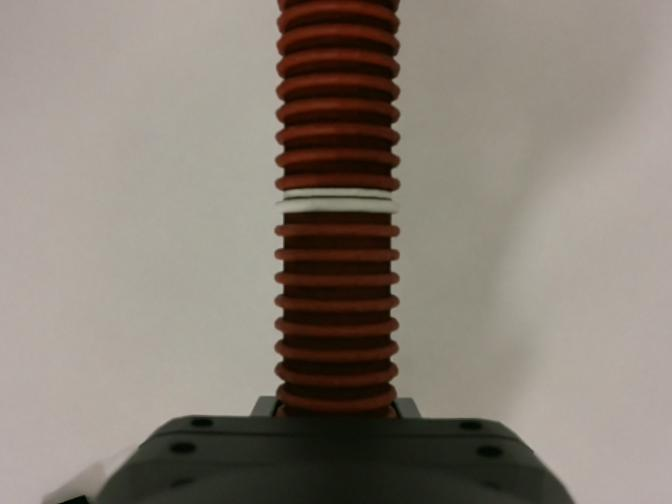

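Emit:
move(
  target=[
    [0,0,0,0,0,0,0.7,-1,0,0,0,0,0,0,0,0.7,-1,0],
    [0,0,0,0,0,0,0.7,-1,0,0,0.01,0,0,0,0,-1,-1,0],
  ],
  speed=0.1,
)

Emit:
move(
  target=[
    [0,0,0,0,0,0,0.7,-1,0,0,0,0,0,0,0,0.7,-1,0],
    [0,0,0,0,0,0,0.7,-1,0,0,0.01,0,0,0,0,-1,-1,0],
  ],
  speed=0.1,
)

Emit:
move(
  target=[
    [0,0,0,0,0,0,0.7,-1,0,0,0,0,0,0,0,0.7,-1,0],
    [0,0,0,0,0,0,0.7,-1,0,0,0.01,0,0,0,0,-1,-1,0],
  ],
  speed=0.1,
)

Emit:
move(
  target=[
    [0,0,0,0,0,0,0.7,-1,0,0,0,0,0,0,0,0.7,-1,0],
    [0,0,0,0,0,0,0.7,-1,0,0,-0.04,0,0,0,0,-1,-1,0],
  ],
  speed=0.1,
)

Emit:
move(
  target=[
    [0,0,0,0,0,0,0.7,-1,0,0,0,0,0,0,0,0.7,-1,0],
    [0,0,0,0,0,0,0.7,-1,0,0,-0.01,0,0,0,0,-1,-1,0],
  ],
  speed=0.1,
)

Scene clock: 84.97 s.
left_arm: end_effector_position=(+0.4509, +0.0539, +0.0499) position_measured=48 object_status=3 end_effector_quat_wxyz=(+0.000, +1.000, +0.000, +0.000) | right_arm: end_effector_position=(+0.4516, -0.1062, +0.0499) position_measured=111 object_status=2 end_effector_quat_wxyz=(+0.000, +1.000, +0.000, +0.000)
Joint positions: left_arm=[0.39 0.735 0.176 1.615 -0.162 0.806 0.58] | right_arm=[-0.536 0.903 -0.123 1.222 0.114 1.025 -0.684]
Joint torques (N m): left_arm=[0.8 -21.55 1.16 -7.81 0 -0.3 0.23] | right_arm=[-0.78 -25.27 -1.69 -7.88 -0.18 1.59 0.29]
Flange force (N): left_arm=[-0.7 -2.8 0.8] | right_arm=[-1.3 1.7 3.3]
Hand target: left_arm +0.4509, +0.0539, +0.0499; +0.000, +1.000, +0.000, +0.000 | right_arm +0.4516, -0.1062, +0.0499; +0.000, +1.000, +0.000, +0.000
Off the commanded pose: left_arm 0.000 m, 0 deg | right_arm 0.000 m, 0 deg.
move: done

Scene clock: 86.67 s.
left_arm: end_effector_position=(+0.4509, +0.0539, +0.0499) position_measured=48 object_status=3 end_effector_quat_wxyz=(+0.000, +1.000, +0.000, +0.000) | right_arm: end_effector_position=(+0.4516, -0.1123, +0.0499) position_measured=107 object_status=2 end_effector_quat_wxyz=(+0.000, +1.000, +0.000, +0.000)
Joint positions: left_arm=[0.39 0.735 0.176 1.615 -0.162 0.806 0.58] | right_arm=[-0.527 0.896 -0.124 1.237 0.114 1.017 -0.677]
Joint torques (N m): left_arm=[0.82 -21.53 1.12 -7.81 -0.01 -0.28 0.24] | right_arm=[-0.85 -25.24 -1.8 -7.59 -0.22 1.89 0.27]
Flange force (N): left_arm=[-0.7 -2.9 0.8] | right_arm=[-0.7 1.5 3.9]
Hand target: left_arm +0.4509, +0.0539, +0.0499; +0.000, +1.000, +0.000, +0.000 | right_arm +0.4516, -0.1122, +0.0499; +0.000, +1.000, +0.000, +0.000
Off the commanded pose: left_arm 0.000 m, 0 deg | right_arm 0.000 m, 0 deg.
move: done

Scene clock: 88.37 s.
left_arm: end_effector_position=(+0.4509, +0.0539, +0.0499) position_measured=48 object_status=3 end_effector_quat_wxyz=(+0.000, +1.000, +0.000, +0.000) | right_arm: end_effector_position=(+0.4516, -0.1183, +0.0499) position_measured=111 object_status=2 end_effector_quat_wxyz=(+0.000, +1.000, +0.000, +0.000)
Joint positions: left_arm=[0.39 0.735 0.176 1.615 -0.162 0.806 0.58] | right_arm=[-0.517 0.889 -0.125 1.252 0.115 1.008 -0.67]
Joint torques (N m): left_arm=[0.81 -21.55 1.14 -7.8 -0.04 -0.31 0.24] | right_arm=[-0.85 -25.01 -1.74 -7.54 -0.18 1.79 0.27]
Flange force (N): left_arm=[-0.6 -2.8 0.7] | right_arm=[-0.6 1.5 3.6]
Hand target: left_arm +0.4509, +0.0539, +0.0499; +0.000, +1.000, +0.000, +0.000 | right_arm +0.4516, -0.1183, +0.0499; +0.000, +1.000, +0.000, +0.000
Off the commanded pose: left_arm 0.000 m, 0 deg | right_arm 0.000 m, 0 deg.
move: done

Scene clock: 90.13 s.
left_arm: end_effector_position=(+0.4509, +0.0539, +0.0499) position_measured=48 object_status=3 end_effector_quat_wxyz=(+0.000, +1.000, +0.000, +0.000) | right_arm: end_effector_position=(+0.4517, -0.0942, +0.0499) position_measured=100 object_status=2 end_effector_quat_wxyz=(+0.000, +1.000, +0.000, +0.000)
Joint positions: left_arm=[0.39 0.735 0.176 1.615 -0.162 0.806 0.58] | right_arm=[-0.554 0.917 -0.122 1.19 0.113 1.042 -0.698]
Joint torques (N m): left_arm=[0.79 -21.55 1.17 -7.76 -0.03 -0.32 0.23] | right_arm=[-1.28 -24.81 -2.2 -8.32 -0.41 1.09 0.27]
Flange force (N): left_arm=[-0.5 -2.6 0.7] | right_arm=[-2.5 3.6 1.6]
Hand target: left_arm +0.4509, +0.0539, +0.0499; +0.000, +1.000, +0.000, +0.000 | right_arm +0.4516, -0.0942, +0.0498; +0.000, +1.000, +0.000, +0.000
Off the commanded pose: left_arm 0.000 m, 0 deg | right_arm 0.000 m, 0 deg.
move: done

Scene clock: 91.83 s.
left_arm: end_effector_position=(+0.4509, +0.0539, +0.0499) position_measured=48 object_status=3 end_effector_quat_wxyz=(+0.000, +1.000, +0.000, +0.000) | right_arm: end_effector_position=(+0.4517, -0.0882, +0.0499) position_measured=98 object_status=2 end_effector_quat_wxyz=(+0.000, +1.000, +0.000, +0.000)
Joint positions: left_arm=[0.39 0.735 0.176 1.615 -0.162 0.806 0.58] | right_arm=[-0.563 0.924 -0.122 1.173 0.112 1.051 -0.705]
Joint torques (N m): left_arm=[0.83 -21.53 1.17 -7.81 -0.02 -0.31 0.27] | right_arm=[-0.92 -24.93 -1.82 -7.92 -0.28 1.44 0.24]
Flange force (N): left_arm=[-0.6 -2.9 0.7] | right_arm=[-1.8 2.5 1.9]
Hand target: left_arm +0.4509, +0.0539, +0.0499; +0.000, +1.000, +0.000, +0.000 | right_arm +0.4516, -0.0882, +0.0499; +0.000, +1.000, +0.000, +0.000
Off the commanded pose: left_arm 0.000 m, 0 deg | right_arm 0.000 m, 0 deg.
move: done

Emit:
move(
  target=[
    [0,0,0,0,0,0,0.7,-1,0,0,0,0,0,0,0,0.7,-1,0],
    [0,-0.16,-0.333,0,0,0,0.7,-1,0,0,-0.1437,0,0,0,0,-1,-1,0],
  ],
  speed=0.15,
)

Emit:
move(
  target=[
    [0,0,0,0,0,0,0.7,-1,0,0,0,0,0,0,0,0.7,-1,0],
    [0,0,0,0,0,0,0.7,-1,0,0,0.005,0,0,0,0,-1,-1,0],
  ],
  speed=0.1,
)

Emit:
move(
  target=[
    [0,0,0,0,0,0,0.7,-1,0,0,0,0,0,0,0,0.7,-1,0],
    [0,0,0,0,0,0,0.7,-1,0,0,0.005,0,0,0,0,-1,-1,0],
  ],
  speed=0.1,
)

Scene clock: 106.43 s.
left_arm: end_effector_position=(+0.4510, +0.1501, +0.2496) position_measured=48 object_status=3 end_effector_quat_wxyz=(+0.000, +1.000, +0.000, +0.000) | right_arm: end_effector_position=(+0.4517, -0.0020, +0.0498) position_measured=100 object_status=2 end_effector_quat_wxyz=(+0.000, +1.000, +0.000, +0.000)
Joint positions: left_arm=[0.172 0.413 0.213 1.46 -0.088 1.278 0.339] | right_arm=[-0.685 1.054 -0.112 0.882 0.105 1.211 -0.79]
Joint torques (N m): left_arm=[0.86 -18.06 0.69 -10.14 -0.04 -0.33 0.24] | right_arm=[-0.52 -27.06 -1.24 -10.17 0.06 0.19 0.25]
Flange force (N): left_arm=[-1.1 -2.5 1.5] | right_arm=[-7.1 6.5 0.6]
Hand target: left_arm +0.4510, +0.1501, +0.2496; +0.000, +1.000, +0.000, +0.000 | right_arm +0.4517, -0.0020, +0.0498; +0.000, +1.000, +0.000, +0.000
Off the commanded pose: left_arm 0.000 m, 0 deg | right_arm 0.000 m, 0 deg.
move: done

Scene clock: 108.13 s.
left_arm: end_effector_position=(+0.4510, +0.1501, +0.2496) position_measured=48 object_status=3 end_effector_quat_wxyz=(+0.000, +1.000, +0.000, +0.000) | right_arm: end_effector_position=(+0.4517, -0.0050, +0.0498) position_measured=100 object_status=2 end_effector_quat_wxyz=(+0.000, +1.000, +0.000, +0.000)
Joint positions: left_arm=[0.172 0.413 0.213 1.46 -0.088 1.278 0.339] | right_arm=[-0.681 1.048 -0.112 0.895 0.105 1.204 -0.787]
Joint torques (N m): left_arm=[0.8 -18.01 0.7 -10.07 -0.03 -0.31 0.22] | right_arm=[-0.32 -27.39 -1.03 -10.22 0.15 0.34 0.22]
Flange force (N): left_arm=[-1.1 -2.3 1.3] | right_arm=[-7.1 6.1 1.4]
Hand target: left_arm +0.4510, +0.1501, +0.2496; +0.000, +1.000, +0.000, +0.000 | right_arm +0.4517, -0.0050, +0.0498; +0.000, +1.000, +0.000, +0.000
Off the commanded pose: left_arm 0.000 m, 0 deg | right_arm 0.000 m, 0 deg.
move: done

Scene clock: 109.83 s.
left_arm: end_effector_position=(+0.4510, +0.1501, +0.2496) position_measured=48 object_status=3 end_effector_quat_wxyz=(+0.000, +1.000, +0.000, +0.000) | right_arm: end_effector_position=(+0.4517, -0.0080, +0.0498) position_measured=99 object_status=2 end_effector_quat_wxyz=(+0.000, +1.000, +0.000, +0.000)
Joint positions: left_arm=[0.172 0.413 0.213 1.46 -0.088 1.278 0.339] | right_arm=[-0.677 1.043 -0.113 0.907 0.105 1.198 -0.785]
Joint torques (N m): left_arm=[0.78 -17.99 0.68 -10.1 -0.04 -0.31 0.24] | right_arm=[-0.54 -27.37 -1.22 -10.35 0.07 0.19 0.25]
Flange force (N): left_arm=[-1.2 -2.4 1.4] | right_arm=[-7.0 6.4 1.3]
Hand target: left_arm +0.4510, +0.1501, +0.2496; +0.000, +1.000, +0.000, +0.000 | right_arm +0.4517, -0.0080, +0.0498; +0.000, +1.000, +0.000, +0.000
Off the commanded pose: left_arm 0.000 m, 0 deg | right_arm 0.000 m, 0 deg.
move: done

Emit:
move(
  target=[
    [0,0,0,0,0,0,0.7,-1,0,0,0,0,0,0,0,0.7,-1,0],
    [0,0,0,0,0,0,0.7,-1,0,0,-0.015,0,0,0,0,-1,-1,0],
  ],
  speed=0.15,
)

Emit:
move(
  target=[
    [0,0,0,0,0,0,0.7,-1,0,0,0,0,0,0,0,0.7,-1,0],
    [0,0,0,0,0,0,0.7,-1,0,0,-0.005,0,0,0,0,-1,-1,0],
  ],
  speed=0.1,
)

Emit:
move(
  target=[
    [0,0,0,0,0,0,0.7,-1,0,0,0,0,0,0,0,0.7,-1,0],
    [0,0,0,0,0,0,0.7,-1,0,0,-0.005,0,0,0,0,-1,-1,0],
  ],
  speed=0.1,
  cameras=["cam_right_wrist"],
)

Scene clock: 115.63 s.
left_arm: end_effector_position=(+0.4510, +0.1501, +0.2496) position_measured=48 object_status=3 end_effector_quat_wxyz=(+0.000, +1.000, +0.000, +0.000) | right_arm: end_effector_position=(+0.4517, +0.0010, +0.0498) position_measured=105 object_status=2 end_effector_quat_wxyz=(+0.000, +1.000, +0.000, +0.000)
Joint positions: left_arm=[0.172 0.413 0.213 1.46 -0.088 1.278 0.339] | right_arm=[-0.69 1.059 -0.112 0.87 0.104 1.218 -0.793]
Joint torques (N m): left_arm=[0.79 -18.04 0.74 -10.14 -0.03 -0.32 0.22] | right_arm=[-0.66 -27.19 -1.29 -10.18 -0.04 0.24 0.23]
Flange force (N): left_arm=[-1.2 -2.4 1.5] | right_arm=[-7.0 6.8 0.8]
Hand target: left_arm +0.4510, +0.1501, +0.2496; +0.000, +1.000, +0.000, +0.000 | right_arm +0.4517, +0.0010, +0.0498; +0.000, +1.000, +0.000, +0.000
Off the commanded pose: left_arm 0.000 m, 0 deg | right_arm 0.000 m, 0 deg.
move: done

Scene clock: 117.33 s.
left_arm: end_effector_position=(+0.4510, +0.1501, +0.2496) position_measured=48 object_status=3 end_effector_quat_wxyz=(+0.000, +1.000, +0.000, +0.000) | right_arm: end_effector_position=(+0.4517, +0.0040, +0.0498) position_measured=110 object_status=2 end_effector_quat_wxyz=(+0.000, +1.000, +0.000, +0.000)
Joint positions: left_arm=[0.172 0.413 0.213 1.46 -0.088 1.278 0.339] | right_arm=[-0.694 1.065 -0.111 0.857 0.104 1.225 -0.795]
Joint torques (N m): left_arm=[0.81 -18.05 0.67 -10.07 -0.02 -0.32 0.24] | right_arm=[-0.64 -27.23 -1.27 -10.57 0.07 -0.13 0.27]
Flange force (N): left_arm=[-0.9 -2.3 1.3] | right_arm=[-8.1 7.6 0.4]
Hand target: left_arm +0.4510, +0.1501, +0.2496; +0.000, +1.000, +0.000, +0.000 | right_arm +0.4517, +0.0040, +0.0498; +0.000, +1.000, +0.000, +0.000
Off the commanded pose: left_arm 0.000 m, 0 deg | right_arm 0.000 m, 0 deg.
move: done

Scene clock: 119.03 s.
left_arm: end_effector_position=(+0.4510, +0.1501, +0.2496) position_measured=48 object_status=3 end_effector_quat_wxyz=(+0.000, +1.000, +0.000, +0.000) | right_arm: end_effector_position=(+0.4517, +0.0070, +0.0498) position_measured=109 object_status=2 end_effector_quat_wxyz=(+0.000, +1.000, +0.000, +0.000)
Joint positions: left_arm=[0.172 0.413 0.213 1.46 -0.088 1.278 0.339] | right_arm=[-0.698 1.071 -0.111 0.844 0.104 1.233 -0.798]
Joint torques (N m): left_arm=[0.83 -18.05 0.67 -10.11 -0.03 -0.33 0.25] | right_arm=[-0.5 -27.26 -1.18 -10.81 0.1 -0.37 0.24]
Flange force (N): left_arm=[-1.0 -2.5 1.4] | right_arm=[-8.8 8.0 0.0]
Hand target: left_arm +0.4510, +0.1501, +0.2496; +0.000, +1.000, +0.000, +0.000 | right_arm +0.4517, +0.0070, +0.0498; +0.000, +1.000, +0.000, +0.000
Off the commanded pose: left_arm 0.000 m, 0 deg | right_arm 0.000 m, 0 deg.
move: done
camera_calibration:
cam_right_wrist: T_world_to_cam=[[0.999701, 0.024032, -0.00454928, -0.458341], [0.0240962, -0.999603, 0.0146204, 0.0487859], [-0.00419612, -0.0147257, -0.999883, 0.222017], [0, 0, 0, 1]] pos_world=[0.457959, 0.0630508, 0.219192]
Images, in order (width x height): cam_right_wrist 672x504.

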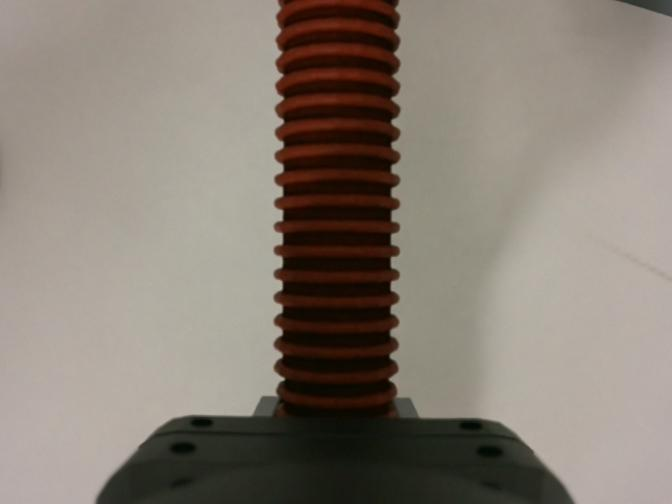

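Emit:
move(
  target=[
    [0,0,0,0,0,0,0.7,-1,0,0,0,0,0,0,0,1,-1,0],
    [0,0,0,0,0,0,0.7,-1,0,0,0,-0.13,0,0,0,1,-1,0],
    [0,0,0,0,0,0,0.7,-1,0,0,0.345,-0.13,0,0,0,1,-1,0],
  ],
  speed=[0.1,0.2,0.25],
  blend=[0,0.03,0],
  cameras=["cam_right_wrist"],
)

Emit:
zoom_image(
  camera="cam_right_wrist",
  region=[240, 180, 440, 340],
)

Scene clock: 130.10 s.
left_arm: end_effector_position=(+0.4510, +0.1501, +0.2496) position_measured=48 object_status=3 end_effector_quat_wxyz=(+0.000, +1.000, +0.000, +0.000) | right_arm: end_effector_position=(+0.4516, -0.1998, +0.1279) position_measured=3 object_status=3 end_effector_quat_wxyz=(+0.000, +1.000, +0.000, +0.000)
Joint positions: left_arm=[0.172 0.413 0.213 1.46 -0.088 1.278 0.339] | right_arm=[-0.389 0.711 -0.122 1.341 0.09 1.096 -0.535]
Joint torques (N m): left_arm=[0.8 -18.03 0.68 -10.13 -0.05 -0.32 0.24] | right_arm=[-0.61 -22.08 -1.38 -10.15 0.08 -0.17 0.28]
Flange force (N): left_arm=[-1.2 -2.4 1.4] | right_arm=[-6.3 3.5 1.0]
Hand target: left_arm +0.4510, +0.1501, +0.2496; +0.000, +1.000, +0.000, +0.000 | right_arm +0.4516, -0.1999, +0.1279; +0.000, +1.000, +0.000, +0.000
Off the commanded pose: left_arm 0.000 m, 0 deg | right_arm 0.000 m, 0 deg.
move: done
camera_calibration:
cam_right_wrist: T_world_to_cam=[[0.999698, 0.0241329, -0.00454559, -0.452898], [0.0241962, -0.999603, 0.0144204, -0.159159], [-0.00419579, -0.014526, -0.999886, 0.29719], [0, 0, 0, 1]] pos_world=[0.457859, -0.143849, 0.297392]
Images, in order (width x height): cam_right_wrist 672x504.

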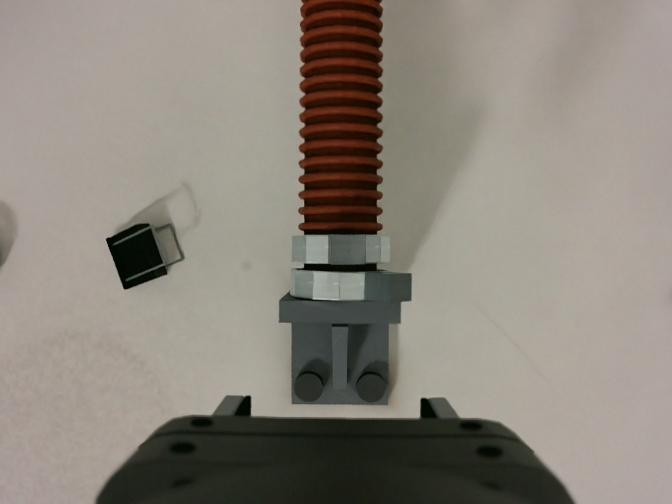

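Scaled by 2.520.

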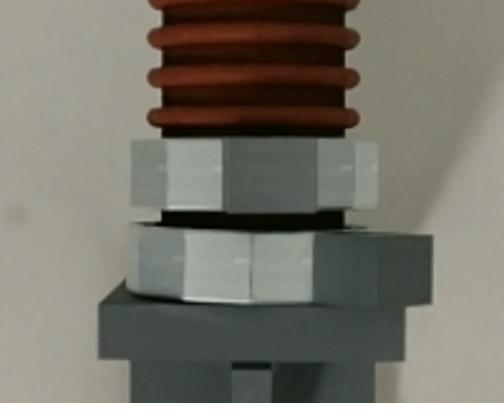

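Emit:
move(
  target=[
    [0,0,0,0,0,0,0.7,-1,0,0,-0.0998,0,0,0,0,1,-1,0],
    [0,0,0,0,0,0,0.7,-1,0,0,-0.0998,0.1232,0,0,0,1,-1,0],
    [0,0,0,0,0,0,0.7,-1,0,0,-0.0998,0.1232,0,0,0,-1,-0.6,-0.6],
  ],
  speed=[0.2,0.12,0.1],
  cameras=["cam_right_wrist"],
)

Scene clock: 149.63 s.
left_arm: end_effector_position=(+0.4510, +0.1501, +0.2496) position_measured=48 object_status=3 end_effector_quat_wxyz=(+0.000, +1.000, +0.000, +0.000) | right_arm: end_effector_position=(+0.4516, -0.1401, +0.0540) position_measured=69 object_status=2 end_effector_quat_wxyz=(+0.000, +1.000, +0.000, +0.000)
Joint positions: left_arm=[0.172 0.413 0.213 1.46 -0.088 1.278 0.339] | right_arm=[-0.489 0.86 -0.116 1.3 0.105 0.988 -0.634]
Joint torques (N m): left_arm=[0.8 -18.04 0.69 -10.1 -0.03 -0.32 0.24] | right_arm=[-0.68 -23.74 -1.46 -9.35 0.02 0.04 0.25]
Flange force (N): left_arm=[-1.1 -2.4 1.4] | right_arm=[-5.8 4.1 0.3]
Hand target: left_arm +0.4510, +0.1501, +0.2496; +0.000, +1.000, +0.000, +0.000 | right_arm +0.4516, -0.1401, +0.0540; +0.000, +1.000, +0.000, +0.000
Off the commanded pose: left_arm 0.000 m, 0 deg | right_arm 0.000 m, 0 deg.
move: done
camera_calibration:
cam_right_wrist: T_world_to_cam=[[0.999701, 0.0240336, -0.00444691, -0.454809], [0.0240959, -0.999604, 0.0145229, -0.0982955], [-0.00409611, -0.0146257, -0.999885, 0.224014], [0, 0, 0, 1]] pos_world=[0.457959, -0.0840495, 0.223393]
Images, in order (width x height): cam_right_wrist 672x504.

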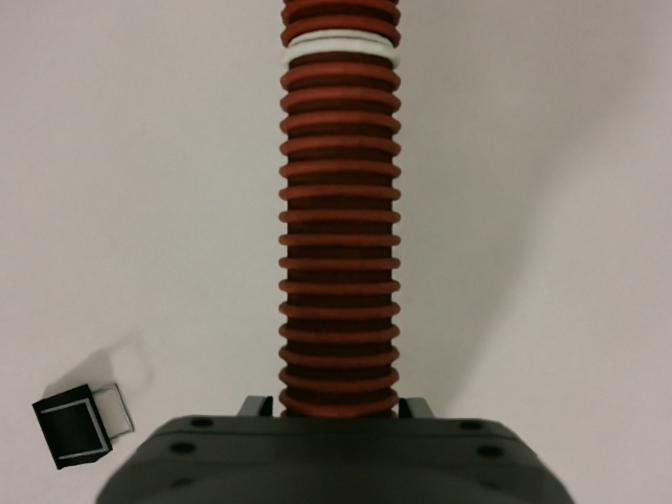

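Emit:
move(
  target=[
    [0,0,0,0,0,0,0.7,-1,0,0,-0.2095,0,0,0,0,-1,-0.6,-0.6],
    [0,0,0,0,0,0,0.7,-1,0,0,-0.2095,0,0,0,0,1,-0.6,-0.2],
    [0,0,0,0,0,0,0.7,-1,0,0,-0.2095,-0.1232,0,0,0,1,-0.6,-0.2],
    [0,0,0,0,0,0,0.7,-1,0,0,-0.0068,-0.1232,0,0,0,1,-0.6,-0.2],
  ],
  speed=[0.08,0.1,0.2,0.25],
  blend=[0,0,0.02,0],
  cameras=["cam_right_wrist"],
)

Emit:
zoom_image(
  camera="cam_right_wrist",
  region=[260, 40, 440, 220],
)

Emit:
zoom_image(
  camera="cam_right_wrist",
  region=[240, 360, 440, 504],
)

Scene clock: 158.63 s.
left_arm: end_effector_position=(+0.4510, +0.1501, +0.2496) position_measured=48 object_status=3 end_effector_quat_wxyz=(+0.000, +1.000, +0.000, +0.000) | right_arm: end_effector_position=(+0.4516, -0.1359, +0.1279) position_measured=3 object_status=3 end_effector_quat_wxyz=(+0.000, +1.000, +0.000, +0.000)
Joint positions: left_arm=[0.172 0.413 0.213 1.46 -0.088 1.278 0.339] | right_arm=[-0.499 0.775 -0.112 1.21 0.086 1.161 -0.625]
Joint torques (N m): left_arm=[0.82 -17.98 0.72 -10.07 -0.05 -0.33 0.23] | right_arm=[-0.66 -23.38 -1.3 -10.38 0.08 -0.15 0.28]
Flange force (N): left_arm=[-1.1 -2.4 1.2] | right_arm=[-6.4 4.5 1.1]
Hand target: left_arm +0.4510, +0.1501, +0.2496; +0.000, +1.000, +0.000, +0.000 | right_arm +0.4516, -0.1360, +0.1279; +0.000, +1.000, +0.000, +0.000
Off the commanded pose: left_arm 0.000 m, 0 deg | right_arm 0.000 m, 0 deg.
move: done
camera_calibration:
cam_right_wrist: T_world_to_cam=[[0.999698, 0.0241326, -0.00454801, -0.454442], [0.0241963, -0.999602, 0.0145203, -0.0952124], [-0.00419578, -0.014626, -0.999884, 0.298011], [0, 0, 0, 1]] pos_world=[0.457859, -0.0798489, 0.297292]
Images, in order (width x height): cam_right_wrist 672x504.

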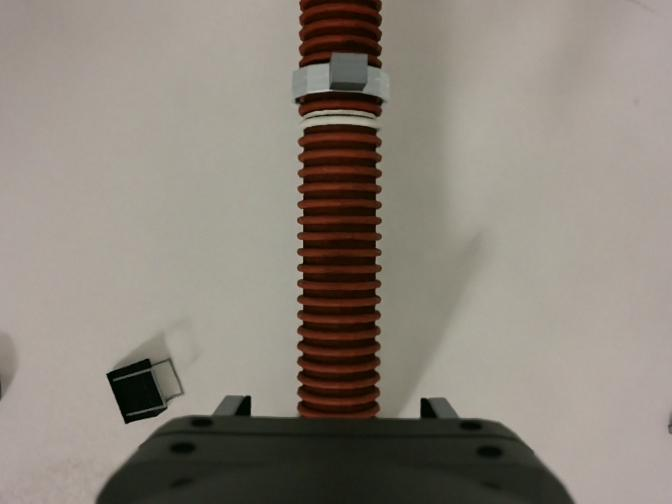

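Scaled by 2.800.

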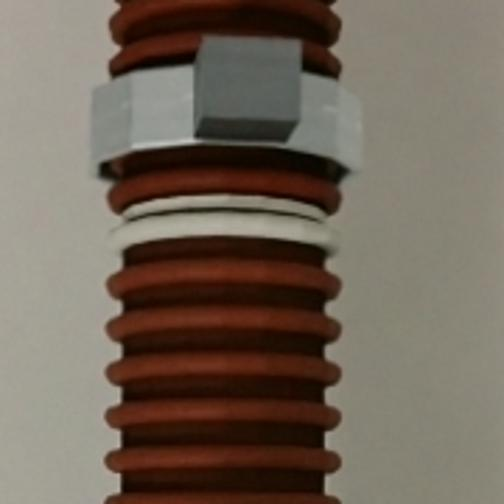

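Scaled by 2.520.

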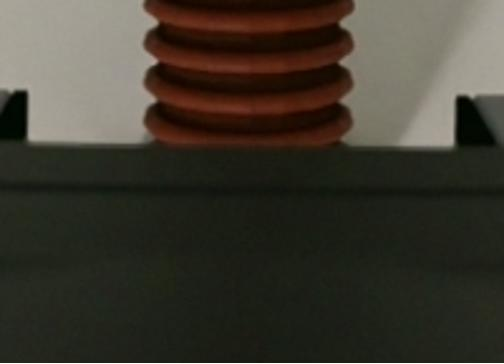

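Emit:
move(
  target=[
    [0,0,0,0,0,0,0.7,-1,0,0.0668,0.0242,0.0077,0,-0.1667,0,1,-0.6,-0.2],
    [0,0,0,0,0,0,0.7,-1,0,0.0002,0.0242,0.1232,0,-0.1667,0,1,-0.6,-0.2],
    [0,0,0,0,0,0,0.7,-1,0,0.0002,0.0242,0.1232,0,-0.1667,0,-1,-0.6,-0.6],
  ],
  speed=[0.2,0.1,0.1],
  cameras=["cam_right_wrist"],
)

Scene clock: 190.07 s.
left_arm: end_effector_position=(+0.4510, +0.1501, +0.2496) position_measured=48 object_status=3 end_effector_quat_wxyz=(+0.000, +1.000, +0.000, +0.000) | right_arm: end_effector_position=(+0.4517, -0.1506, +0.0539) position_measured=69 object_status=2 end_effector_quat_wxyz=(+0.000, +0.966, +0.000, -0.259)
Joint positions: left_arm=[0.172 0.413 0.213 1.46 -0.088 1.278 0.339] | right_arm=[-0.392 1.36 -0.17 0.312 -0.071 1.943 -0.49]
Joint torques (N m): left_arm=[0.78 -18.03 0.7 -10.08 -0.03 -0.32 0.23] | right_arm=[-0.47 -28.39 -1.59 -9.52 -0.65 1.41 0.29]
Flange force (N): left_arm=[-1.0 -2.3 1.3] | right_arm=no reading
Hand target: left_arm +0.4510, +0.1501, +0.2496; +0.000, +1.000, +0.000, +0.000 | right_arm +0.4517, -0.1506, +0.0540; +0.000, +0.966, +0.000, -0.259
Off the commanded pose: left_arm 0.000 m, 0 deg | right_arm 0.000 m, 0 deg.
elbow stopped short (right arm): the move would have taken joint 4 (elbow) straighter than the controller allows.
move: done
camera_calibration:
cam_right_wrist: T_world_to_cam=[[0.863508, 0.0235981, -0.503782, -0.366181], [0.0275505, -0.99962, 0.000398731, -0.109525], [-0.503582, -0.0142238, -0.86383, 0.442151], [0, 0, 0, 1]] pos_world=[0.541877, -0.0945536, 0.197512]
Images, in order (width x height): cam_right_wrist 672x504.

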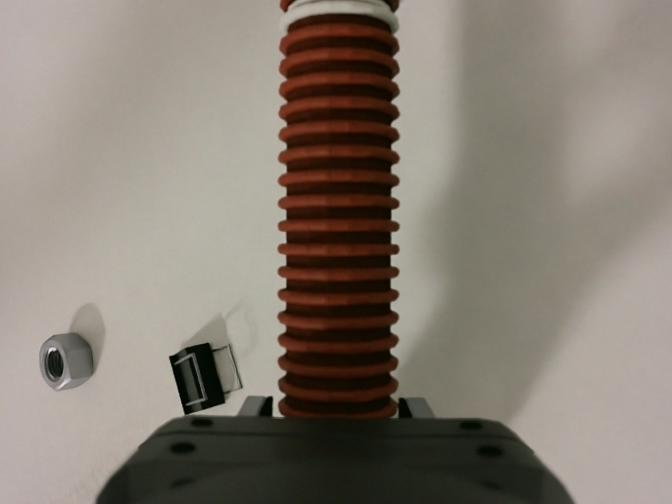

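Emit:
move(
  target=[
    [0,0,0,0,0,0,0.7,-1,0,0,-0.048,0,0,0.1667,0,-1,-0.6,-0.6],
    [0,0,0,0,0,0,0.7,-1,0,0,-0.131,0,0,0.1667,0,-1,-0.6,-0.6],
  ],
  speed=[0.12,0.08],
  blend=[0.01,0],
  cameras=["cam_right_wrist"],
)

Scene clock: 204.70 s.
left_arm: end_effector_position=(+0.4510, +0.1501, +0.2496) position_measured=48 object_status=3 end_effector_quat_wxyz=(+0.000, +1.000, +0.000, +0.000) | right_arm: end_effector_position=(+0.4518, -0.0720, +0.0539) position_measured=69 object_status=2 end_effector_quat_wxyz=(+0.000, +1.000, +0.000, +0.000)
Joint positions: left_arm=[0.172 0.413 0.213 1.46 -0.088 1.278 0.339] | right_arm=[-0.603 0.939 -0.087 1.124 0.079 1.083 -0.703]
Joint torques (N m): left_arm=[0.83 -18.03 0.7 -10.13 -0.04 -0.31 0.23] | right_arm=[-0.49 -25.35 -1.13 -10.12 0.09 -0.15 0.28]
Flange force (N): left_arm=[-1.2 -2.5 1.5] | right_arm=[-6.9 5.2 0.3]
Hand target: left_arm +0.4510, +0.1501, +0.2496; +0.000, +1.000, +0.000, +0.000 | right_arm +0.4518, -0.0720, +0.0539; +0.000, +1.000, +0.000, +0.000
Off the commanded pose: left_arm 0.000 m, 0 deg | right_arm 0.000 m, 0 deg.
move: done
camera_calibration:
cam_right_wrist: T_world_to_cam=[[0.999704, 0.0239337, -0.00444579, -0.456549], [0.0239959, -0.999607, 0.014523, -0.0301784], [-0.00409645, -0.0146254, -0.999885, 0.22491], [0, 0, 0, 1]] pos_world=[0.458059, -0.0159502, 0.223293]
Images, in order (width x height): cam_right_wrist 672x504.

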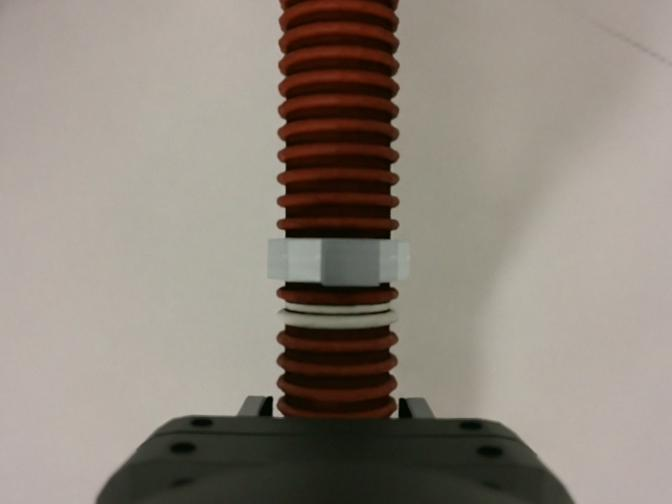

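Emit:
move(
  target=[
    [0,0,0,0,0,0,0.7,-1,0,0,0,0,0,0,0,1,-0.6,-0.2],
    [0,0,0,0,0,0,0.7,-1,0,0,0,-0.1233,0,0,0,1,-0.6,-0.2],
    [0,0,0,0,0,0,0.7,-1,0,0,0.0633,-0.1233,0,0,0,1,-0.6,-0.2],
  ],
  speed=[0.1,0.15,0.2],
  blend=[0,0.01,0],
  cameras=["cam_right_wrist"],
)

Emit:
zoom_image(
  camera="cam_right_wrist",
  region=[250, 120, 430, 400],
)

Scene clock: 213.23 s.
left_arm: end_effector_position=(+0.4510, +0.1501, +0.2496) position_measured=48 object_status=3 end_effector_quat_wxyz=(+0.000, +1.000, +0.000, +0.000) | right_arm: end_effector_position=(+0.4518, -0.1099, +0.1279) position_measured=3 object_status=3 end_effector_quat_wxyz=(+0.000, +1.000, +0.000, +0.000)
Joint positions: left_arm=[0.172 0.413 0.213 1.46 -0.088 1.278 0.339] | right_arm=[-0.549 0.807 -0.09 1.145 0.071 1.193 -0.649]
Joint torques (N m): left_arm=[0.8 -18.05 0.69 -10.11 -0.02 -0.32 0.25] | right_arm=[-0.49 -23.86 -1.12 -10.49 0.08 -0.15 0.27]
Flange force (N): left_arm=[-1.1 -2.4 1.4] | right_arm=[-6.8 4.7 1.0]
Hand target: left_arm +0.4510, +0.1501, +0.2496; +0.000, +1.000, +0.000, +0.000 | right_arm +0.4518, -0.1099, +0.1279; +0.000, +1.000, +0.000, +0.000
Off the commanded pose: left_arm 0.000 m, 0 deg | right_arm 0.000 m, 0 deg.
move: done
camera_calibration:
cam_right_wrist: T_world_to_cam=[[0.999701, 0.0240322, -0.00454928, -0.455276], [0.0240964, -0.999603, 0.0146204, -0.069212], [-0.00419611, -0.0147257, -0.999883, 0.298387], [0, 0, 0, 1]] pos_world=[0.458059, -0.0538492, 0.297292]
Images, in order (width x height): cam_right_wrist 672x504.

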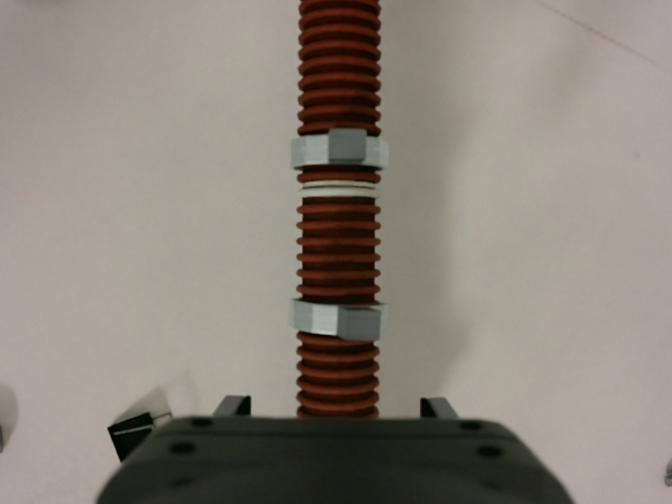

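Scaled by 1.800.

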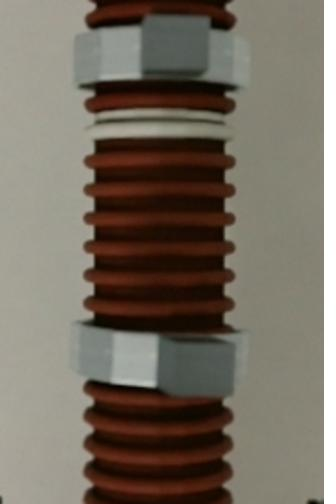

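Emit:
zoom_image(
  camera="cam_right_wrist",
  region=[280, 280, 400, 360],
)

Emit:
zoom_image(
  camera="cam_right_wrist",
  region=[280, 120, 400, 200],
)

Scaled by 4.200.

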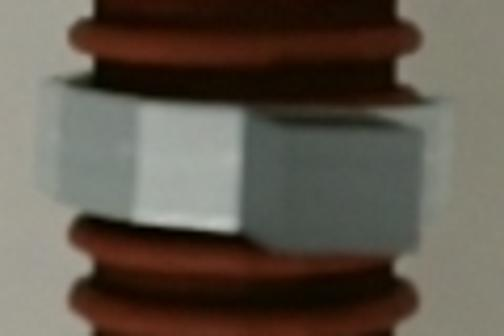

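Scaled by 4.200.

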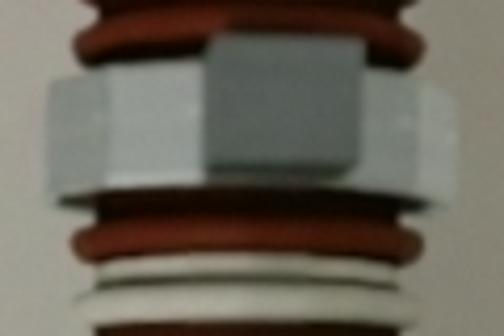

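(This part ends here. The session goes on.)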